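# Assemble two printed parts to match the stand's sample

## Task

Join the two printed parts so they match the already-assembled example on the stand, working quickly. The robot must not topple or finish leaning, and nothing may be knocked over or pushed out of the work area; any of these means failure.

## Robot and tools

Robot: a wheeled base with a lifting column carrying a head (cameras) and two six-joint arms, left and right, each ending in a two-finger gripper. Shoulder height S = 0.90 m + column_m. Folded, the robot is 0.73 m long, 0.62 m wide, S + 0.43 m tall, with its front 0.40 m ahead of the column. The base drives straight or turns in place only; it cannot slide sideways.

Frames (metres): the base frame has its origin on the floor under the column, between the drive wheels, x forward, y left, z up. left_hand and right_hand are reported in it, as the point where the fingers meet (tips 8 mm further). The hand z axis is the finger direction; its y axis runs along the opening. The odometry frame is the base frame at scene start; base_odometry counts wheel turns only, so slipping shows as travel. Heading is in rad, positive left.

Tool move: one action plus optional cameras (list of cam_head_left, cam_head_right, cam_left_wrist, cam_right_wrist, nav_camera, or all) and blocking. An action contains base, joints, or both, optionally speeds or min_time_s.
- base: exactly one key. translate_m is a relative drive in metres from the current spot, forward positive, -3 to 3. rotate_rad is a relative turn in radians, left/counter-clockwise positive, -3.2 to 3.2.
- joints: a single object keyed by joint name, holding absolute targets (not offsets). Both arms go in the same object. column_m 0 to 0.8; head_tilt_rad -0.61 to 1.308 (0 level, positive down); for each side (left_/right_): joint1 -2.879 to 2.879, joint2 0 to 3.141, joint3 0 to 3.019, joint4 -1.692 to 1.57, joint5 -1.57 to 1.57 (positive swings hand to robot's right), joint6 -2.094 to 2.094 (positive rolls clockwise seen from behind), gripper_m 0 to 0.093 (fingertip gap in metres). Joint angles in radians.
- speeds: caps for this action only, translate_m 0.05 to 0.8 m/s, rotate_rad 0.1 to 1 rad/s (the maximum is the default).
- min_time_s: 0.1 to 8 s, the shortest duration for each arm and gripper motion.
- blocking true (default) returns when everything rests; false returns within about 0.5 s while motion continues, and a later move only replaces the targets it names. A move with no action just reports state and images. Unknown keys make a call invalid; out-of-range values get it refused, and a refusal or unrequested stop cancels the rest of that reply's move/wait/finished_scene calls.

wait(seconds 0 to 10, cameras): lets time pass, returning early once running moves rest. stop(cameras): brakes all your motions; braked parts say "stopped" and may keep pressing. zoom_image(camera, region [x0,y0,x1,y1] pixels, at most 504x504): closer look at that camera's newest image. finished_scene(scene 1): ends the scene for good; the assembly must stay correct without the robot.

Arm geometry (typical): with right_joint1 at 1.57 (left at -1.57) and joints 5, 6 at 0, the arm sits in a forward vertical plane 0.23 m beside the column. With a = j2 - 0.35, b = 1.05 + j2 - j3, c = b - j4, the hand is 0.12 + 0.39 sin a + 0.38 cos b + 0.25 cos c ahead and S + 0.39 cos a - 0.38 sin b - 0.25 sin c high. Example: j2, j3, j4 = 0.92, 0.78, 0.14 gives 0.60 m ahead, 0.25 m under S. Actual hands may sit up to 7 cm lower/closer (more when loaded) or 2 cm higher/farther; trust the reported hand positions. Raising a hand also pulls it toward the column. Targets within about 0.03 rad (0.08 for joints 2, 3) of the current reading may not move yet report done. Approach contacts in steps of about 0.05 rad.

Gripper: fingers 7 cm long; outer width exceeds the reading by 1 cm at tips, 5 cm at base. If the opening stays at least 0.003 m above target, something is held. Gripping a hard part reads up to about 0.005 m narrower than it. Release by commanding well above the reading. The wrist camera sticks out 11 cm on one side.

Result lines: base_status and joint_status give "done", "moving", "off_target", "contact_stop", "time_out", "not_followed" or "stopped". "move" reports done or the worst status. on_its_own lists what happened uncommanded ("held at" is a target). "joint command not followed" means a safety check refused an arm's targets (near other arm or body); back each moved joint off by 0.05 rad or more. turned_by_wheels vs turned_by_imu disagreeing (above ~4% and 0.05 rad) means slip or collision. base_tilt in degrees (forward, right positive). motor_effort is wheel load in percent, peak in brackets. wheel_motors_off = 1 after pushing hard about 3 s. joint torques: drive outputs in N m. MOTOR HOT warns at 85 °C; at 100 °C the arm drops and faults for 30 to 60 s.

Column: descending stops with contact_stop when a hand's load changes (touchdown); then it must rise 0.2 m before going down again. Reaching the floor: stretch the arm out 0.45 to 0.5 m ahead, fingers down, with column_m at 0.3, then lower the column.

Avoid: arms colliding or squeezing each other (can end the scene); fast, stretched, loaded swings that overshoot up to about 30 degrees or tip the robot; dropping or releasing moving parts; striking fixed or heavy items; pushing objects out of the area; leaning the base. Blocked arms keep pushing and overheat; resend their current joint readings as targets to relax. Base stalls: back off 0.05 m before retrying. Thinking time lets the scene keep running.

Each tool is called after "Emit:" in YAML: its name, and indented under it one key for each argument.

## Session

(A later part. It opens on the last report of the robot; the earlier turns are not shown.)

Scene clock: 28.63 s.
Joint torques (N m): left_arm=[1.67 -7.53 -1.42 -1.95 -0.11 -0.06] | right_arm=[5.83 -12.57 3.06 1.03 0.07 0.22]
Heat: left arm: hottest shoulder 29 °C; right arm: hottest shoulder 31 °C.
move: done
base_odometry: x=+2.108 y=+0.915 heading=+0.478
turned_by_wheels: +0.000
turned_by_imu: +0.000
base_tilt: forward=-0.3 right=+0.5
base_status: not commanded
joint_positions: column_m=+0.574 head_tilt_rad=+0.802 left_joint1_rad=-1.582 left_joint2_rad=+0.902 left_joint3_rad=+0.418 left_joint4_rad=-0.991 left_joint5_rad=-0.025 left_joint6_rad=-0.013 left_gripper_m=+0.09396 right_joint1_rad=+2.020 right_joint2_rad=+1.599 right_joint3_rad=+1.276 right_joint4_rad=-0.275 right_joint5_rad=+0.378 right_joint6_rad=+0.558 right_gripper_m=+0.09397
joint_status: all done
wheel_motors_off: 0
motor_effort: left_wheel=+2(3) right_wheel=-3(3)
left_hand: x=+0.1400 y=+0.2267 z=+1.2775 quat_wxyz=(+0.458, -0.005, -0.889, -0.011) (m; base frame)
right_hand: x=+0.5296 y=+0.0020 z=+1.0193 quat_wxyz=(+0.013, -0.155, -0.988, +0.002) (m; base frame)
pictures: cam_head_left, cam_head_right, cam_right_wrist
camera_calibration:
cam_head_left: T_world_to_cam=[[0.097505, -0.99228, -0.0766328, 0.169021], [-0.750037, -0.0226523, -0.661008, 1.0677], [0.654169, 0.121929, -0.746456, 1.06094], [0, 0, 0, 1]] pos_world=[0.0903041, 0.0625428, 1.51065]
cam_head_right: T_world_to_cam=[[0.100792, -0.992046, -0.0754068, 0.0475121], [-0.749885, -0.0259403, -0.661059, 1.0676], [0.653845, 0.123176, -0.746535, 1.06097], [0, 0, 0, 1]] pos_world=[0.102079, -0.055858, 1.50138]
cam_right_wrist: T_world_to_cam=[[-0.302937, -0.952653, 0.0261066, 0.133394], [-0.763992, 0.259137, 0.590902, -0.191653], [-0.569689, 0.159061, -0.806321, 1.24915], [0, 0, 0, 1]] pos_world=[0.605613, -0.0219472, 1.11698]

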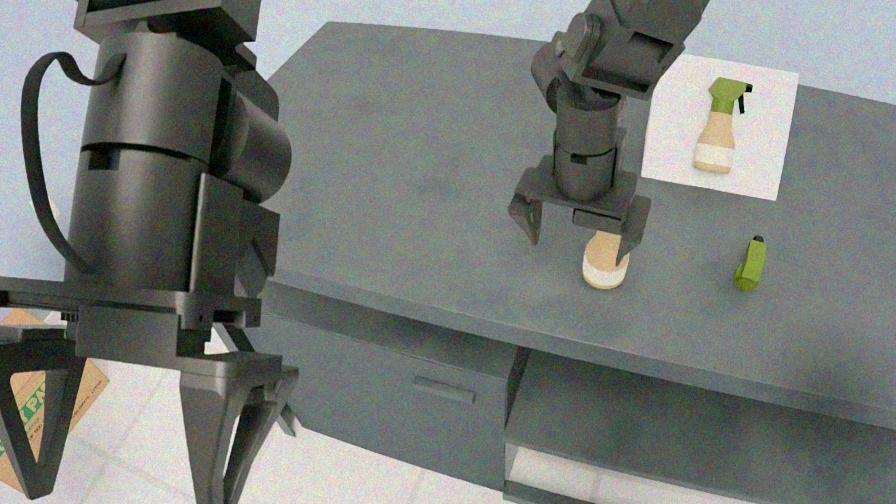

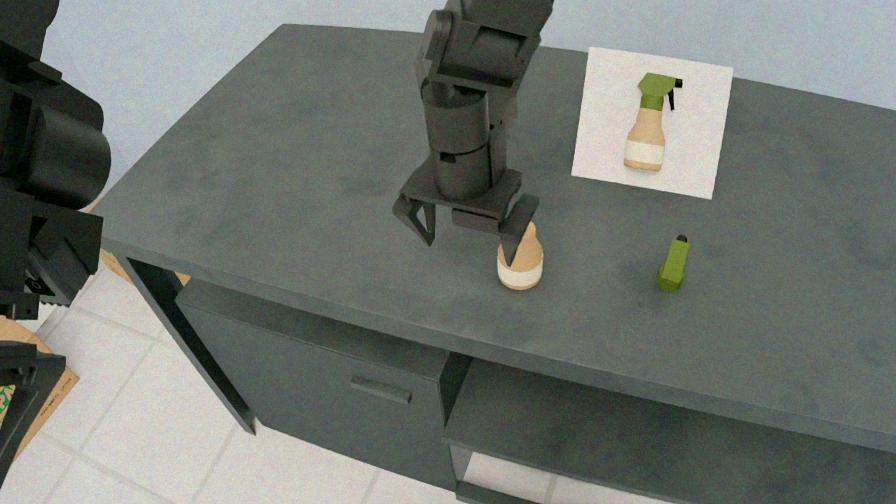

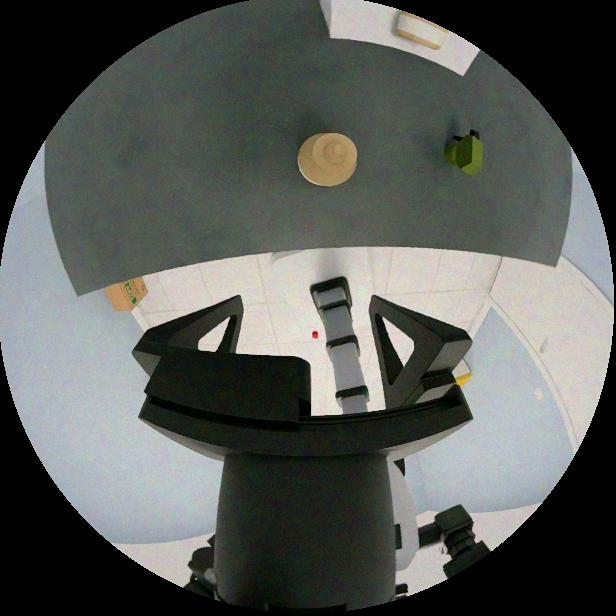

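Emit:
move:
  joints: {"column_m": 0.554, "right_joint1_rad": 1.47, "right_joint2_rad": 1.412, "right_joint3_rad": 1.329, "right_joint4_rad": -0.438, "right_joint5_rad": -0.085, "right_joint6_rad": 0.34, "right_gripper_m": 0.075}
  cameras: ["cam_right_wrist", "cam_head_right"]

Emit:
zoom_image:
  camera: "cam_right_wrist"
  region: [250, 180, 370, 300]

Scene clock: 34.83 s.
Joint torques (N m): left_arm=[1.61 -7.3 -1.46 -1.99 -0.12 -0.06] | right_arm=[0.79 -13.16 4.34 0.34 -0.14 0.03]
Heat: left arm: hottest shoulder 29 °C; right arm: hottest shoulder 31 °C.
move: done
base_odometry: x=+2.108 y=+0.915 heading=+0.478
turned_by_wheels: +0.000
turned_by_imu: +0.000
base_tilt: forward=-0.3 right=+0.4
base_status: not commanded
joint_positions: column_m=+0.554 head_tilt_rad=+0.802 left_joint1_rad=-1.582 left_joint2_rad=+0.902 left_joint3_rad=+0.418 left_joint4_rad=-0.991 left_joint5_rad=-0.025 left_joint6_rad=-0.013 left_gripper_m=+0.09396 right_joint1_rad=+1.462 right_joint2_rad=+1.408 right_joint3_rad=+1.327 right_joint4_rad=-0.429 right_joint5_rad=-0.082 right_joint6_rad=+0.348 right_gripper_m=+0.07513
joint_status: all done
wheel_motors_off: 0
motor_effort: left_wheel=+0(4) right_wheel=+0(3)
left_hand: x=+0.1400 y=+0.2267 z=+1.2577 quat_wxyz=(+0.458, -0.005, -0.889, -0.011) (m; base frame)
right_hand: x=+0.6258 y=-0.2794 z=+1.0531 quat_wxyz=(-0.009, -0.199, -0.980, +0.005) (m; base frame)
pictures: cam_head_right, cam_right_wrist
camera_calibration:
cam_head_right: T_world_to_cam=[[0.100792, -0.992046, -0.0754068, 0.0460115], [-0.749885, -0.0259403, -0.661059, 1.05445], [0.653845, 0.123176, -0.746535, 1.04612], [0, 0, 0, 1]] pos_world=[0.102079, -0.055858, 1.48148]
cam_right_wrist: T_world_to_cam=[[-0.3885, -0.921112, 0.0249175, -0.0427981], [-0.761817, 0.336291, 0.553663, -0.00581106], [-0.518365, 0.196115, -0.832368, 1.38165], [0, 0, 0, 1]] pos_world=[0.695147, -0.308431, 1.15433]

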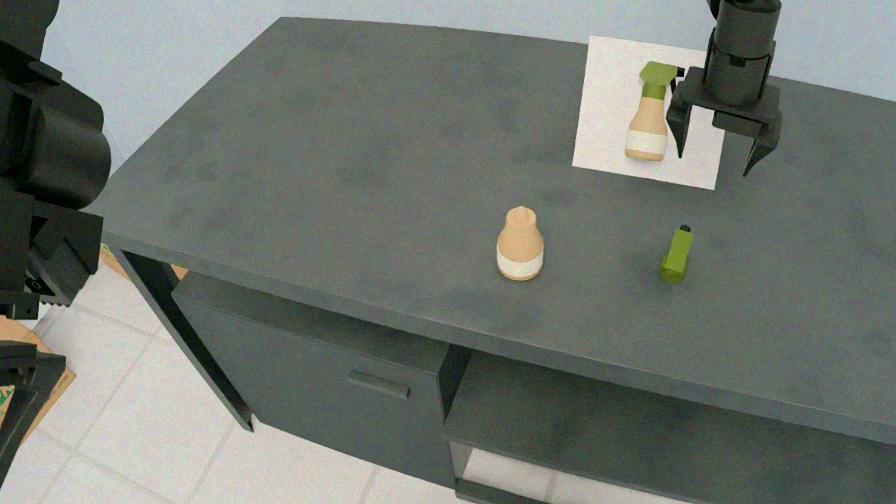

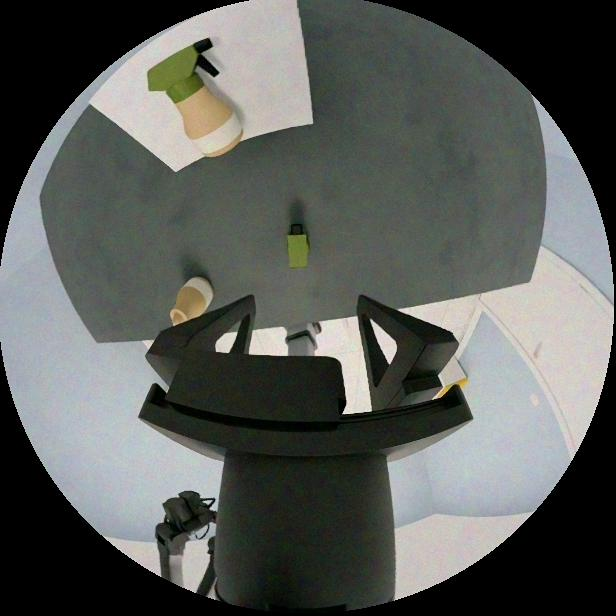

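Scaled by 4.200 from the camera's 616x616 image, which has a finer 880x880 frame.

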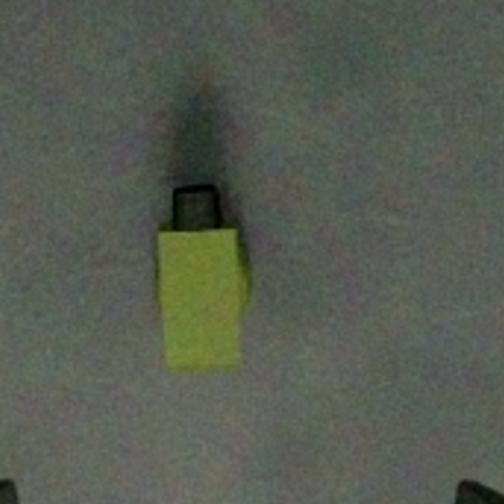

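Emit:
move:
  joints: {"right_joint1_rad": 1.487, "right_joint6_rad": 0.313, "right_joint5_rad": -0.075, "right_gripper_m": 0.065}
  cameras: ["cam_right_wrist"]

Emit:
zoom_image:
  camera: "cam_right_wrist"
  region: [250, 180, 370, 300]

Scene clock: 36.60 s.
Joint torques (N m): left_arm=[1.61 -7.41 -1.46 -1.99 -0.12 -0.06] | right_arm=[0.91 -13.16 4.34 0.34 0.03 0]
Heat: left arm: hottest shoulder 29 °C; right arm: hottest shoulder 31 °C.
move: done
base_odometry: x=+2.108 y=+0.915 heading=+0.478
turned_by_wheels: +0.000
turned_by_imu: +0.000
base_tilt: forward=-0.3 right=+0.4
base_status: not commanded
joint_positions: column_m=+0.554 head_tilt_rad=+0.802 left_joint1_rad=-1.582 left_joint2_rad=+0.902 left_joint3_rad=+0.418 left_joint4_rad=-0.991 left_joint5_rad=-0.025 left_joint6_rad=-0.013 left_gripper_m=+0.09396 right_joint1_rad=+1.481 right_joint2_rad=+1.408 right_joint3_rad=+1.327 right_joint4_rad=-0.429 right_joint5_rad=-0.077 right_joint6_rad=+0.324 right_gripper_m=+0.06512
joint_status: all done
wheel_motors_off: 0
motor_effort: left_wheel=-1(1) right_wheel=+0(1)
left_hand: x=+0.1400 y=+0.2267 z=+1.2577 quat_wxyz=(+0.458, -0.005, -0.889, -0.011) (m; base frame)
right_hand: x=+0.6262 y=-0.2684 z=+1.0523 quat_wxyz=(-0.008, -0.183, -0.983, +0.000) (m; base frame)
pictures: cam_right_wrist
camera_calibration:
cam_right_wrist: T_world_to_cam=[[-0.357396, -0.933837, 0.0147246, -0.0446352], [-0.772303, 0.304366, 0.557593, -0.0149127], [-0.525183, 0.18791, -0.829984, 1.37864], [0, 0, 0, 1]] pos_world=[0.696568, -0.296203, 1.15322]

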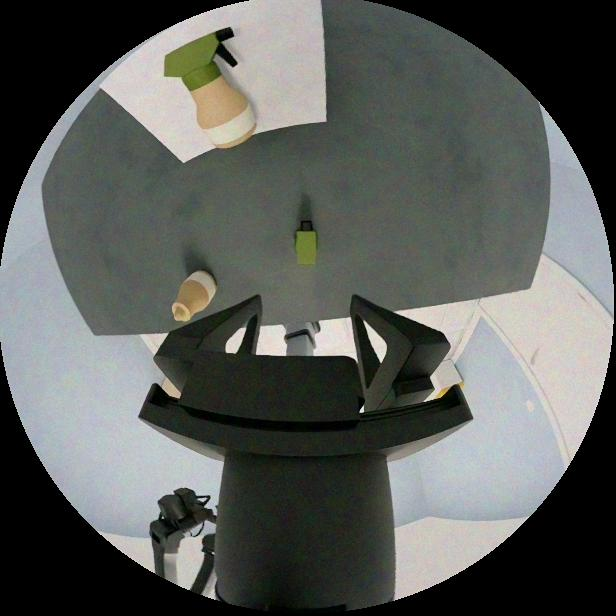

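Scaled by 4.200 from the camera's 616x616 image, which has a finer 880x880 frame.

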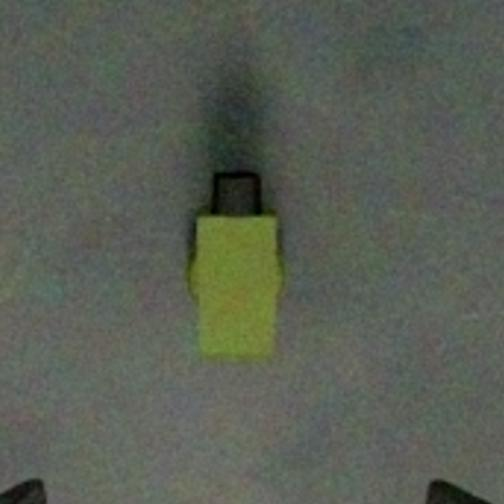

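Emit:
move:
  joints: {"column_m": 0.396}
  cameras: ["cam_right_wrist", "cam_head_left", "cam_head_right"]

Emit:
zoom_image:
  camera: "cam_right_wrist"
  region: [230, 220, 380, 370]

Emit:
zoom_image:
  camera: "cam_head_right"
  region: [620, 120, 770, 270]

Scene clock: 40.17 s.
Joint torques (N m): left_arm=[1.73 -7.47 -1.44 -2 -0.12 -0.06] | right_arm=[0.85 -13.33 4.33 0.34 0.03 0]
Heat: left arm: hottest shoulder 29 °C; right arm: hottest shoulder 32 °C.
move: done
base_odometry: x=+2.108 y=+0.915 heading=+0.478
turned_by_wheels: +0.000
turned_by_imu: +0.000
base_tilt: forward=-0.2 right=+0.4
base_status: not commanded
joint_positions: column_m=+0.396 head_tilt_rad=+0.802 left_joint1_rad=-1.582 left_joint2_rad=+0.902 left_joint3_rad=+0.418 left_joint4_rad=-0.991 left_joint5_rad=-0.025 left_joint6_rad=-0.013 left_gripper_m=+0.09396 right_joint1_rad=+1.481 right_joint2_rad=+1.409 right_joint3_rad=+1.327 right_joint4_rad=-0.429 right_joint5_rad=-0.077 right_joint6_rad=+0.324 right_gripper_m=+0.06512
joint_status: all done
wheel_motors_off: 0
motor_effort: left_wheel=+0(1) right_wheel=+0(1)
left_hand: x=+0.1400 y=+0.2267 z=+1.0997 quat_wxyz=(+0.458, -0.005, -0.889, -0.011) (m; base frame)
right_hand: x=+0.6258 y=-0.2684 z=+0.8937 quat_wxyz=(-0.007, -0.183, -0.983, +0.000) (m; base frame)
pictures: cam_head_left, cam_head_right, cam_right_wrist
camera_calibration:
cam_head_left: T_world_to_cam=[[0.097505, -0.99228, -0.0766328, 0.155388], [-0.750037, -0.0226523, -0.661008, 0.950108], [0.654169, 0.121929, -0.746456, 0.928141], [0, 0, 0, 1]] pos_world=[0.0903041, 0.0625428, 1.33275]
cam_head_right: T_world_to_cam=[[0.100792, -0.992046, -0.0754068, 0.0340973], [-0.749885, -0.0259403, -0.661059, 0.949999], [0.653845, 0.123176, -0.746535, 0.928164], [0, 0, 0, 1]] pos_world=[0.102079, -0.055858, 1.32348]
cam_right_wrist: T_world_to_cam=[[-0.357519, -0.933784, 0.015109, -0.042722], [-0.771626, 0.30447, 0.558472, 0.0719542], [-0.526093, 0.188006, -0.829385, 1.24678], [0, 0, 0, 1]] pos_world=[0.696168, -0.296203, 0.99452]

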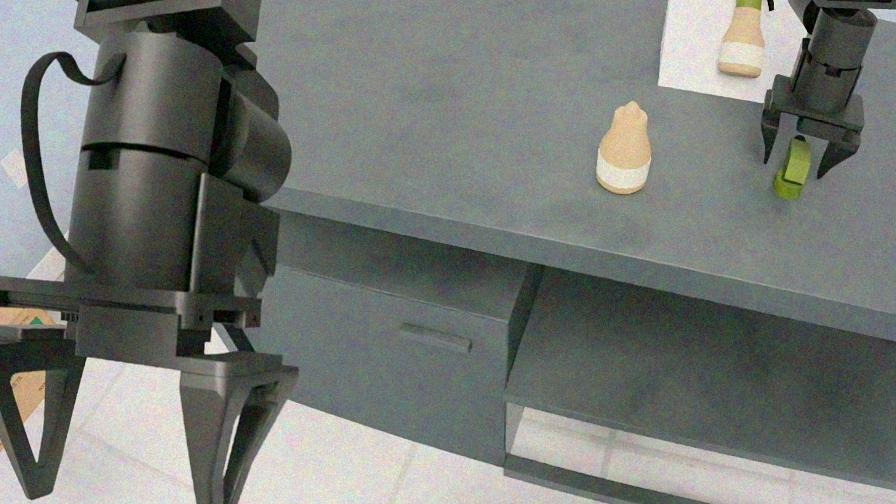

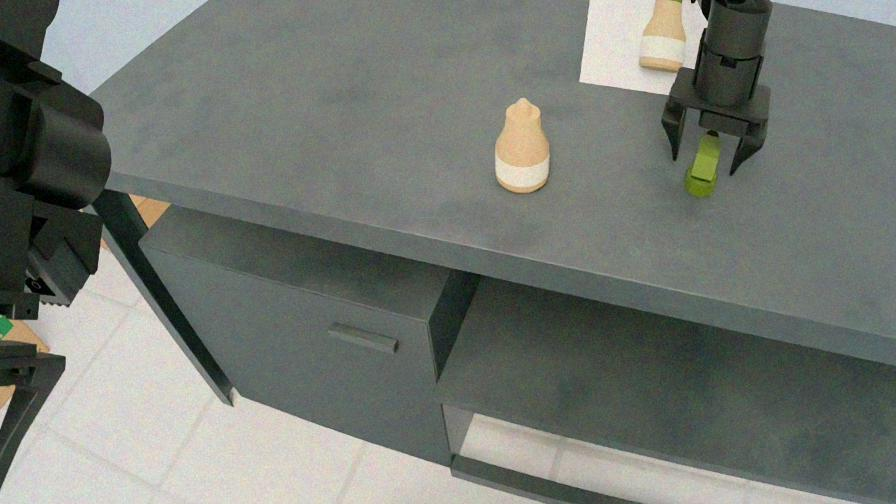

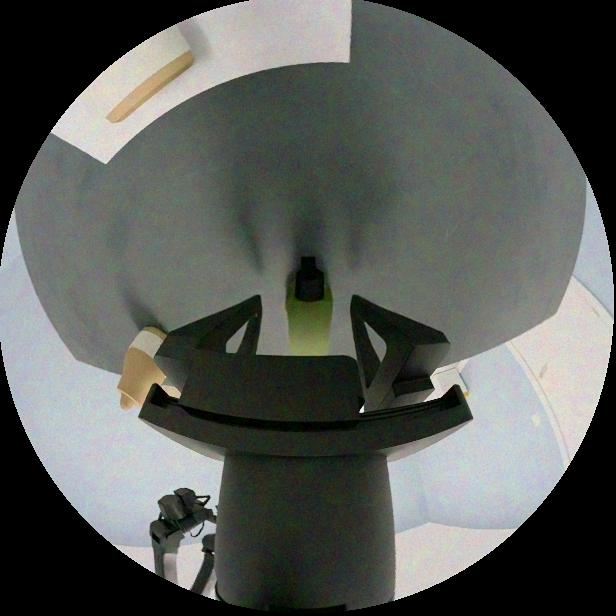

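Scaled by 3.360 from the camera's 616x616 image, which has a finer 880x880 frame.

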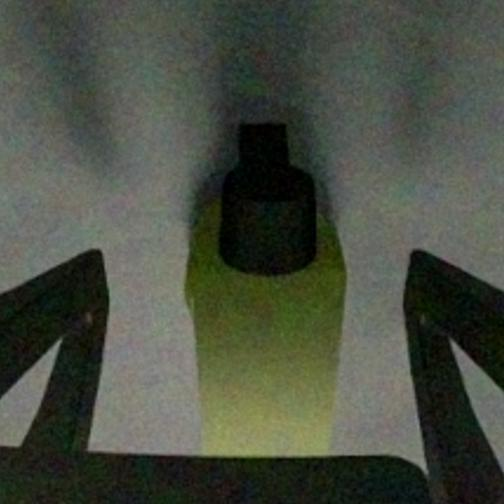

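Scaled by 3.360.

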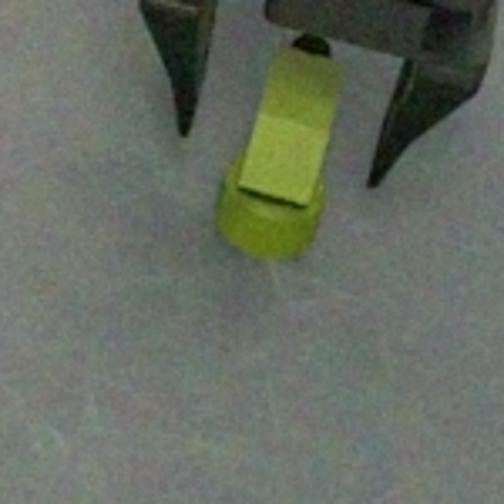

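Emit:
move:
  joints: {"right_gripper_m": 0.017}
  min_time_s: 1.5
  cameras: ["cam_right_wrist", "cam_head_left", "cam_head_right"]

Emit:
zoom_image:
  camera: "cam_right_wrist"
  region: [230, 220, 380, 370]

Emit:
zoom_image:
  camera: "cam_head_right"
  region: [620, 120, 770, 270]

Scene clock: 42.70 s.
Joint torques (N m): left_arm=[1.61 -7.47 -1.46 -1.98 -0.11 -0.06] | right_arm=[0.91 -13.22 4.33 0.34 0.03 0]
Heat: left arm: hottest shoulder 29 °C; right arm: hottest shoulder 32 °C.
move: off_target
base_odometry: x=+2.108 y=+0.915 heading=+0.478
turned_by_wheels: +0.000
turned_by_imu: +0.000
base_tilt: forward=-0.3 right=+0.4
base_status: not commanded
joint_positions: column_m=+0.396 head_tilt_rad=+0.802 left_joint1_rad=-1.582 left_joint2_rad=+0.902 left_joint3_rad=+0.418 left_joint4_rad=-0.991 left_joint5_rad=-0.025 left_joint6_rad=-0.013 left_gripper_m=+0.09396 right_joint1_rad=+1.481 right_joint2_rad=+1.409 right_joint3_rad=+1.327 right_joint4_rad=-0.429 right_joint5_rad=-0.077 right_joint6_rad=+0.324 right_gripper_m=+0.02405
joint_status: right_gripper_m off_target (ended at +0.02408, target +0.01700)
wheel_motors_off: 0
motor_effort: left_wheel=+0(1) right_wheel=+0(1)
left_hand: x=+0.1400 y=+0.2267 z=+1.0997 quat_wxyz=(+0.458, -0.005, -0.889, -0.011) (m; base frame)
right_hand: x=+0.6258 y=-0.2684 z=+0.8937 quat_wxyz=(-0.007, -0.183, -0.983, +0.000) (m; base frame)
pictures: cam_head_left, cam_head_right, cam_right_wrist
camera_calibration:
cam_head_left: T_world_to_cam=[[0.097505, -0.99228, -0.0766328, 0.155388], [-0.750037, -0.0226523, -0.661008, 0.950108], [0.654169, 0.121929, -0.746456, 0.928141], [0, 0, 0, 1]] pos_world=[0.0903041, 0.0625428, 1.33275]
cam_head_right: T_world_to_cam=[[0.100792, -0.992046, -0.0754068, 0.0340973], [-0.749885, -0.0259403, -0.661059, 0.949999], [0.653845, 0.123176, -0.746535, 0.928164], [0, 0, 0, 1]] pos_world=[0.102079, -0.055858, 1.32348]
cam_right_wrist: T_world_to_cam=[[-0.357519, -0.933784, 0.015109, -0.042722], [-0.771626, 0.30447, 0.558472, 0.0719542], [-0.526093, 0.188006, -0.829385, 1.24678], [0, 0, 0, 1]] pos_world=[0.696168, -0.296203, 0.99452]

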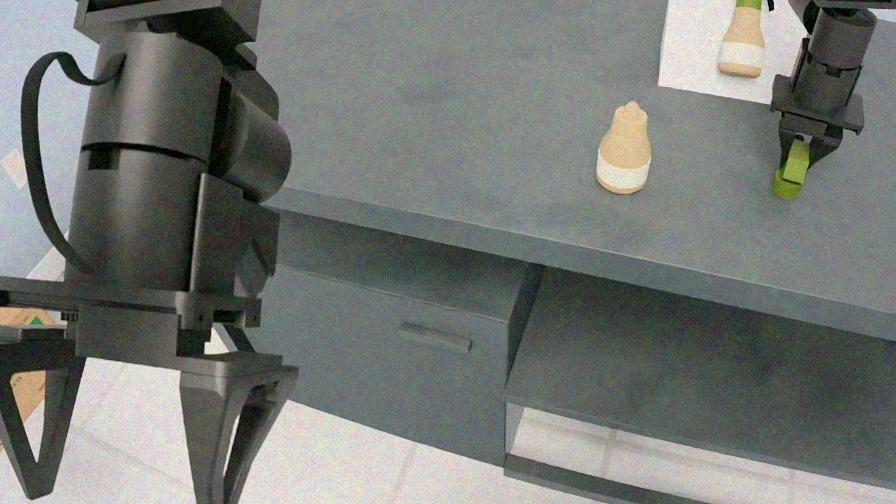

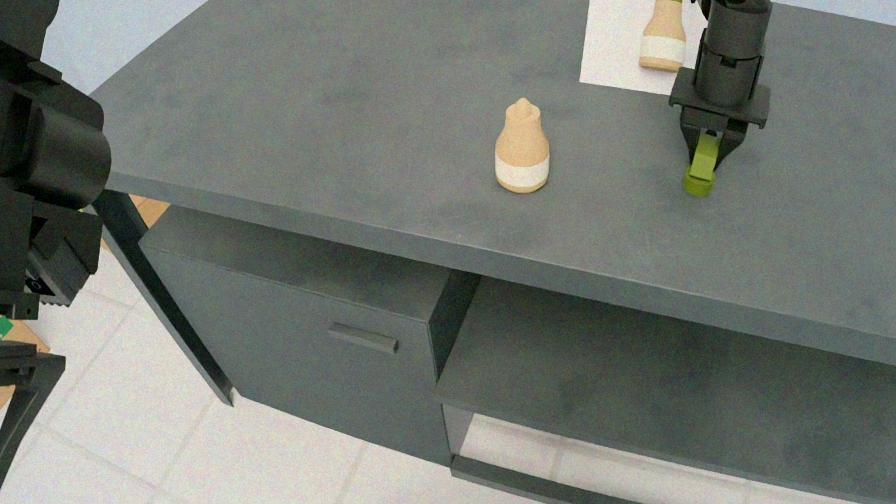

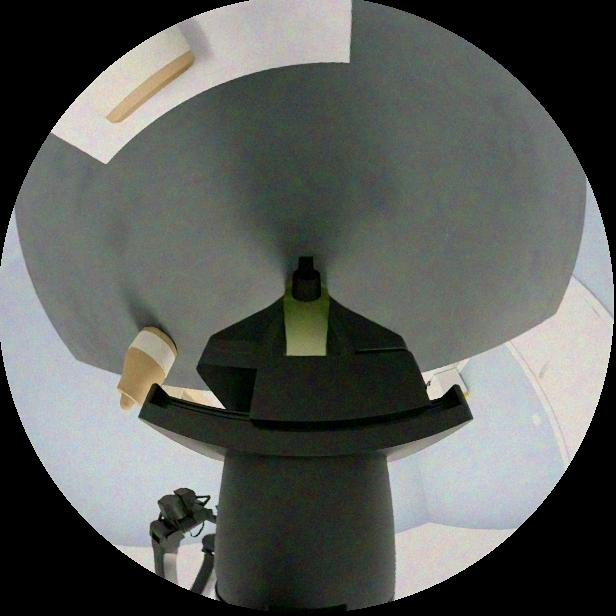

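Scaled by 3.360 from the camera's 616x616 image, which has a finer 880x880 frame.

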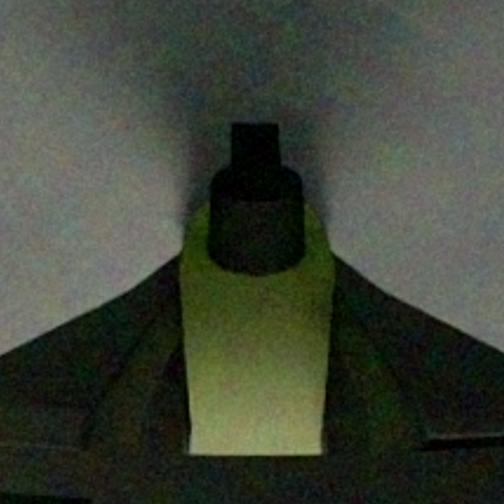

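Scaled by 3.360.

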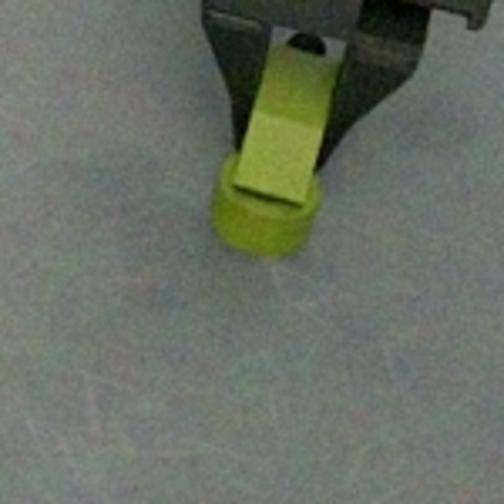

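Emit:
move:
  joints: {"column_m": 0.554}
  cameras: []

Emit:
move:
  joints: {"right_joint1_rad": 1.9115, "right_joint2_rad": 1.478, "right_joint3_rad": 1.437, "right_joint4_rad": -0.507, "right_joint5_rad": 0.301, "right_joint6_rad": 0.545}
  min_time_s: 2.5
  cameras: ["cam_right_wrist", "cam_head_left", "cam_head_right"]

Emit:
zoom_image:
  camera: "cam_head_left"
  region: [540, 140, 690, 290]

Emit:
zoom_image:
  camera: "cam_head_right"
  region: [450, 140, 600, 290]

Emit:
zoom_image:
  camera: "cam_right_wrist"
  region: [230, 220, 380, 370]

Scene clock: 48.27 s.
Joint torques (N m): left_arm=[1.61 -7.24 -1.47 -1.98 -0.12 -0.06] | right_arm=[0.85 -13.45 4.29 0.32 0.03 0]
Heat: left arm: hottest shoulder 29 °C; right arm: hottest shoulder 32 °C.
move: done
base_odometry: x=+2.108 y=+0.915 heading=+0.478
turned_by_wheels: +0.000
turned_by_imu: +0.000
base_tilt: forward=-0.3 right=+0.4
base_status: not commanded
joint_positions: column_m=+0.554 head_tilt_rad=+0.802 left_joint1_rad=-1.582 left_joint2_rad=+0.902 left_joint3_rad=+0.418 left_joint4_rad=-0.991 left_joint5_rad=-0.025 left_joint6_rad=-0.013 left_gripper_m=+0.09396 right_joint1_rad=+1.481 right_joint2_rad=+1.412 right_joint3_rad=+1.327 right_joint4_rad=-0.429 right_joint5_rad=-0.077 right_joint6_rad=+0.324 right_gripper_m=+0.02405
joint_status: all done
wheel_motors_off: 0
motor_effort: left_wheel=-1(1) right_wheel=+0(1)
left_hand: x=+0.1400 y=+0.2267 z=+1.2575 quat_wxyz=(+0.458, -0.005, -0.889, -0.011) (m; base frame)
right_hand: x=+0.6247 y=-0.2684 z=+1.0502 quat_wxyz=(-0.006, -0.183, -0.983, +0.000) (m; base frame)
pictures: none
No camera images: "cameras" was empty.

Scene clock: 51.07 s.
Joint torques (N m): left_arm=[1.61 -7.47 -1.44 -1.99 -0.11 -0.06] | right_arm=[5.6 -12.98 7.12 0.13 0.12 0.26]
Heat: left arm: hottest shoulder 29 °C; right arm: hottest shoulder 32 °C.
move: done
base_odometry: x=+2.108 y=+0.915 heading=+0.478
turned_by_wheels: +0.000
turned_by_imu: +0.000
base_tilt: forward=-0.3 right=+0.5
base_status: not commanded
joint_positions: column_m=+0.554 head_tilt_rad=+0.802 left_joint1_rad=-1.582 left_joint2_rad=+0.902 left_joint3_rad=+0.418 left_joint4_rad=-0.991 left_joint5_rad=-0.025 left_joint6_rad=-0.013 left_gripper_m=+0.09396 right_joint1_rad=+1.898 right_joint2_rad=+1.472 right_joint3_rad=+1.405 right_joint4_rad=-0.495 right_joint5_rad=+0.297 right_joint6_rad=+0.530 right_gripper_m=+0.02405
joint_status: all done
wheel_motors_off: 0
motor_effort: left_wheel=+0(1) right_wheel=-1(1)
left_hand: x=+0.1400 y=+0.2267 z=+1.2575 quat_wxyz=(+0.458, -0.005, -0.889, -0.011) (m; base frame)
right_hand: x=+0.6216 y=-0.0691 z=+1.0535 quat_wxyz=(+0.004, -0.178, -0.984, +0.010) (m; base frame)
pictures: cam_head_left, cam_head_right, cam_right_wrist
camera_calibration:
cam_head_left: T_world_to_cam=[[0.097505, -0.99228, -0.0766328, 0.167488], [-0.750037, -0.0226523, -0.661008, 1.05448], [0.654169, 0.121929, -0.746456, 1.04601], [0, 0, 0, 1]] pos_world=[0.0903041, 0.0625428, 1.49065]
cam_head_right: T_world_to_cam=[[0.100792, -0.992046, -0.0754068, 0.0459965], [-0.749885, -0.0259403, -0.661059, 1.05431], [0.653845, 0.123176, -0.746535, 1.04597], [0, 0, 0, 1]] pos_world=[0.102079, -0.055858, 1.48128]
cam_right_wrist: T_world_to_cam=[[-0.346809, -0.937129, 0.038904, 0.107405], [-0.76023, 0.305153, 0.573526, -0.104056], [-0.549339, 0.169328, -0.818263, 1.34114], [0, 0, 0, 1]] pos_world=[0.694883, -0.0946875, 1.1529]

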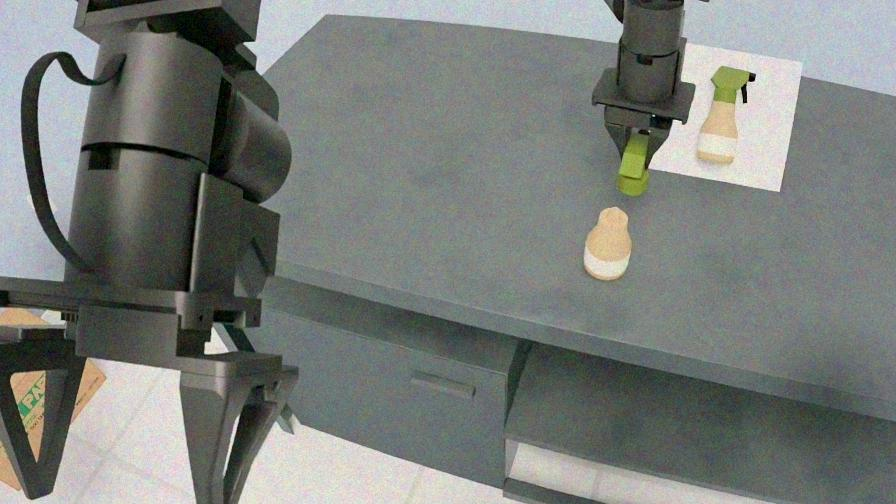

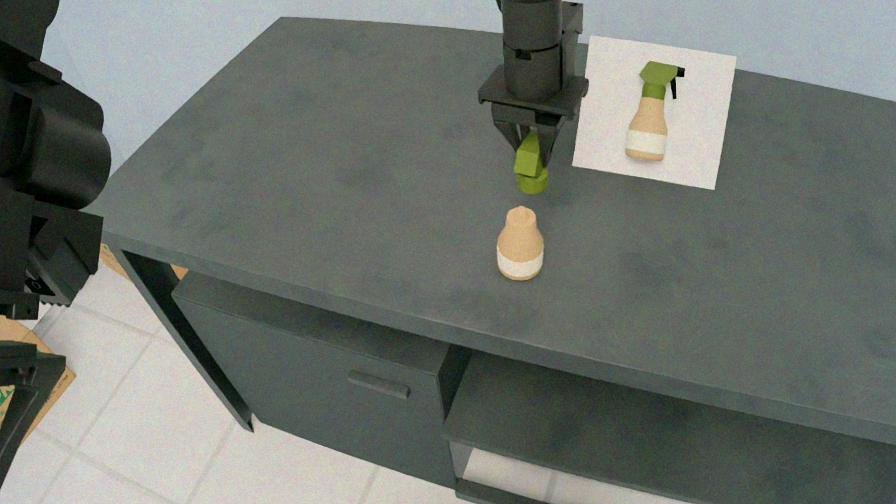

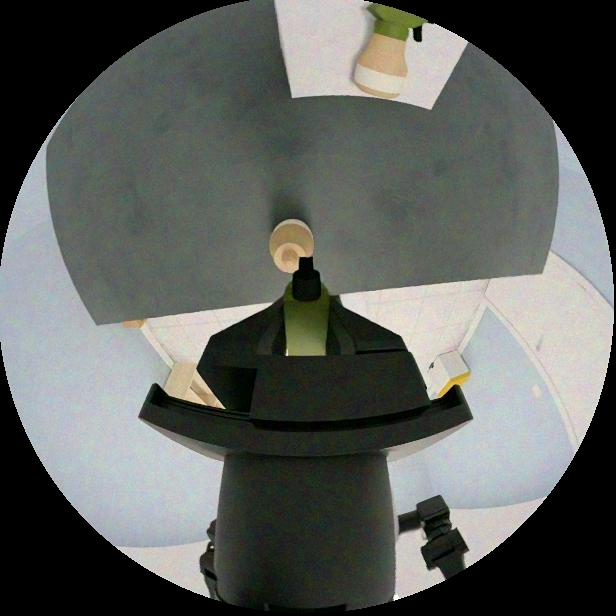

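Scaled by 3.360.

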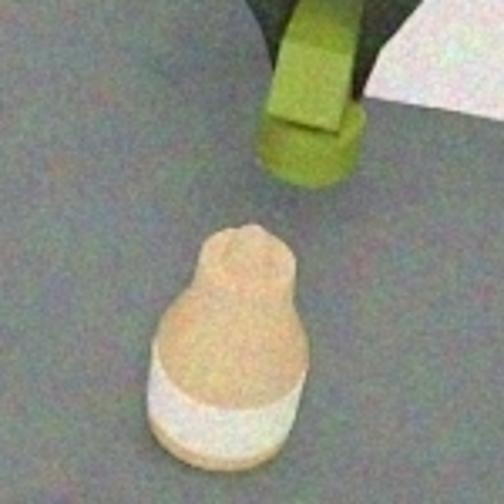

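Scaled by 3.360.

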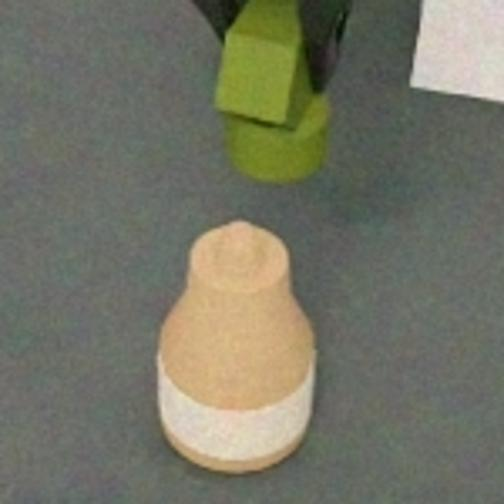

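Scaled by 3.360 from the camera's 616x616 image, which has a finer 880x880 frame.

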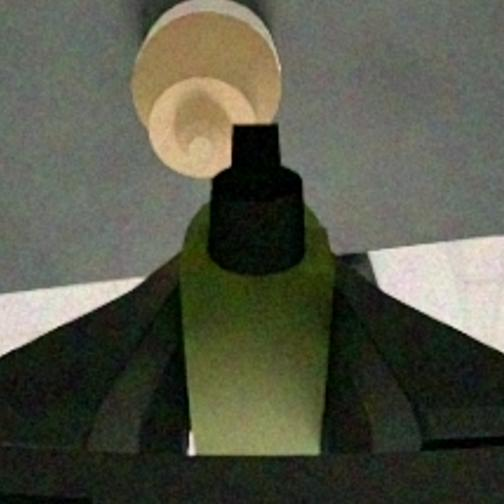

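Emit:
move:
  base: {"translate_m": 0.0165}
  joints: {"right_joint1_rad": 1.933}
  speeds: {"translate_m": 0.05}
  cameras: ["cam_right_wrist", "cam_head_left", "cam_head_right"]

Emit:
zoom_image:
  camera: "cam_head_left"
  region: [540, 140, 690, 290]

Emit:
zoom_image:
  camera: "cam_head_right"
  region: [450, 140, 600, 290]

Emit:
zoom_image:
  camera: "cam_right_wrist"
  region: [230, 220, 380, 370]

Scene clock: 57.23 s.
Joint torques (N m): left_arm=[1.73 -7.59 -1.44 -1.98 -0.12 -0.06] | right_arm=[5.6 -13.27 6.52 0.25 0.06 0.25]
Heat: left arm: hottest shoulder 29 °C; right arm: hottest shoulder 32 °C.
move: done
base_odometry: x=+2.123 y=+0.922 heading=+0.478
turned_by_wheels: +0.000
turned_by_imu: +0.000
base_tilt: forward=-0.3 right=+0.4
base_status: done
joint_positions: column_m=+0.554 head_tilt_rad=+0.803 left_joint1_rad=-1.582 left_joint2_rad=+0.902 left_joint3_rad=+0.418 left_joint4_rad=-0.991 left_joint5_rad=-0.025 left_joint6_rad=-0.013 left_gripper_m=+0.09396 right_joint1_rad=+1.925 right_joint2_rad=+1.476 right_joint3_rad=+1.412 right_joint4_rad=-0.497 right_joint5_rad=+0.299 right_joint6_rad=+0.530 right_gripper_m=+0.02405
joint_status: all done
wheel_motors_off: 0
motor_effort: left_wheel=+0(29) right_wheel=-1(31)
left_hand: x=+0.1402 y=+0.2267 z=+1.2575 quat_wxyz=(+0.458, -0.005, -0.889, -0.011) (m; base frame)
right_hand: x=+0.6213 y=-0.0522 z=+1.0565 quat_wxyz=(+0.006, -0.172, -0.985, -0.001) (m; base frame)
pictures: cam_head_left, cam_head_right, cam_right_wrist
camera_calibration:
cam_head_left: T_world_to_cam=[[0.0974988, -0.99228, -0.0766412, 0.167501], [-0.75013, -0.0226594, -0.660902, 1.05433], [0.654063, 0.121928, -0.746549, 1.04615], [0, 0, 0, 1]] pos_world=[0.0903051, 0.0625429, 1.49065]
cam_head_right: T_world_to_cam=[[0.100786, -0.992046, -0.0754157, 0.0460101], [-0.749979, -0.0259474, -0.660953, 1.05417], [0.653739, 0.123175, -0.746628, 1.04612], [0, 0, 0, 1]] pos_world=[0.10208, -0.055858, 1.48128]
cam_right_wrist: T_world_to_cam=[[-0.33525, -0.94196, 0.0178379, 0.137954], [-0.764365, 0.283014, 0.579353, -0.115877], [-0.550776, 0.180594, -0.814882, 1.3385], [0, 0, 0, 1]] pos_world=[0.69489, -0.0789819, 1.15539]

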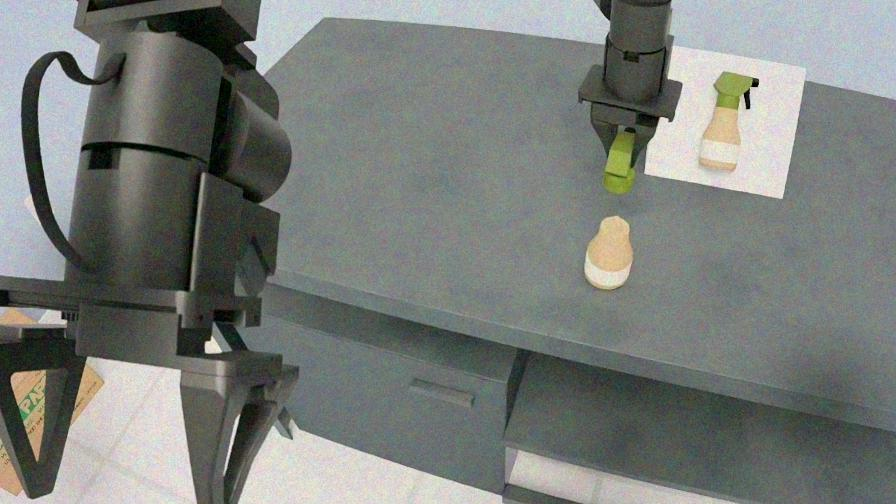

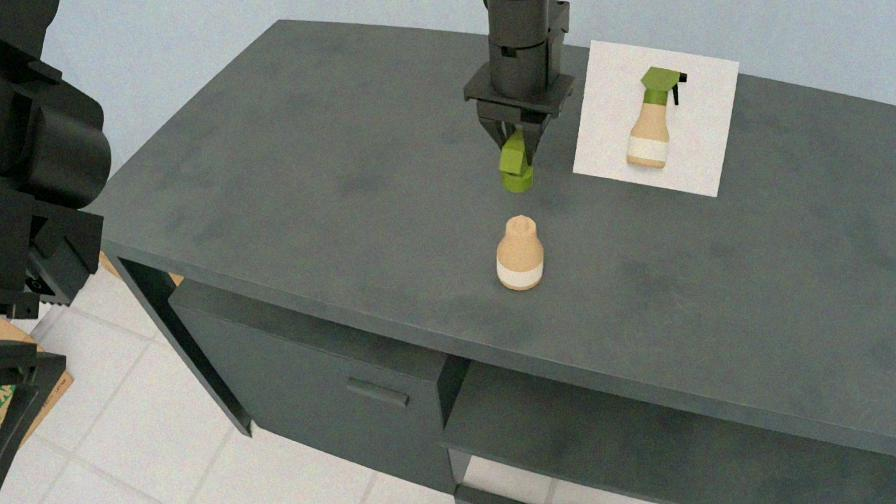

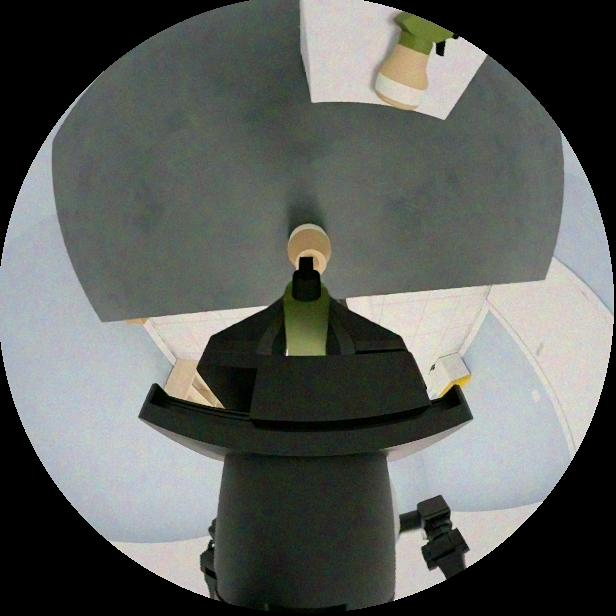

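Scaled by 3.360.

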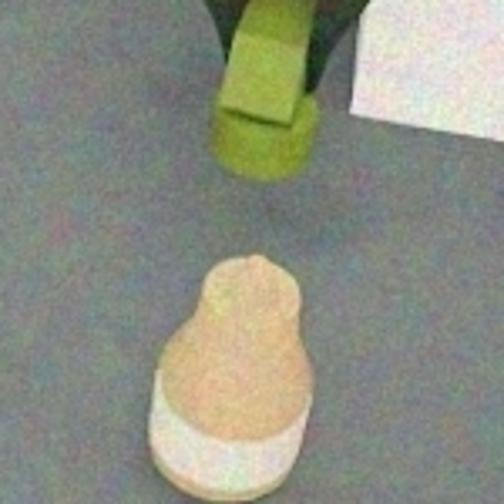

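Scaled by 3.360.

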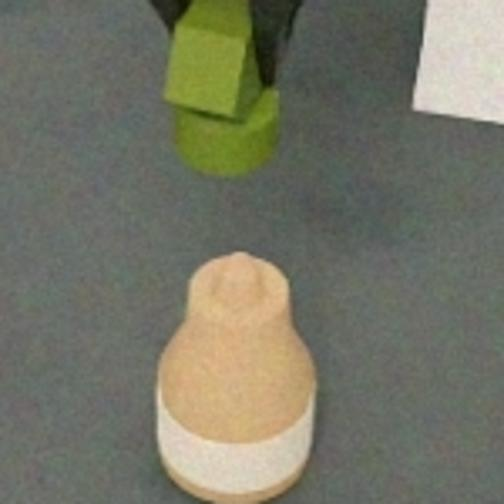

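Scaled by 3.360 from the camera's 616x616 image, which has a finer 880x880 frame.

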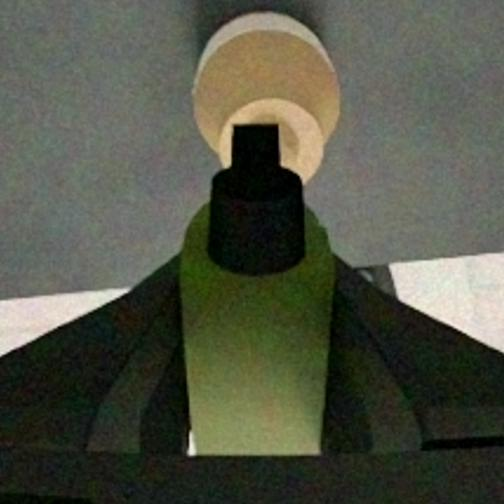

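Emit:
move:
  joints: {"right_joint1_rad": 1.908}

Scene clock: 60.50 s.
Joint torques (N m): left_arm=[1.61 -7.36 -1.44 -1.98 -0.12 -0.06] | right_arm=[4.07 -13.27 6.5 0.24 0.06 0.25]
Heat: left arm: hottest shoulder 29 °C; right arm: hottest shoulder 32 °C.
move: done
base_odometry: x=+2.123 y=+0.922 heading=+0.478
turned_by_wheels: +0.000
turned_by_imu: +0.000
base_tilt: forward=-0.3 right=+0.3
base_status: not commanded
joint_positions: column_m=+0.554 head_tilt_rad=+0.803 left_joint1_rad=-1.582 left_joint2_rad=+0.902 left_joint3_rad=+0.418 left_joint4_rad=-0.991 left_joint5_rad=-0.025 left_joint6_rad=-0.013 left_gripper_m=+0.09396 right_joint1_rad=+1.917 right_joint2_rad=+1.476 right_joint3_rad=+1.412 right_joint4_rad=-0.497 right_joint5_rad=+0.299 right_joint6_rad=+0.530 right_gripper_m=+0.02405
joint_status: all done
wheel_motors_off: 0
motor_effort: left_wheel=+1(1) right_wheel=+0(1)
left_hand: x=+0.1402 y=+0.2267 z=+1.2575 quat_wxyz=(+0.458, -0.005, -0.889, -0.011) (m; base frame)
right_hand: x=+0.6219 y=-0.0569 z=+1.0553 quat_wxyz=(+0.005, -0.173, -0.985, +0.002) (m; base frame)
pictures: none


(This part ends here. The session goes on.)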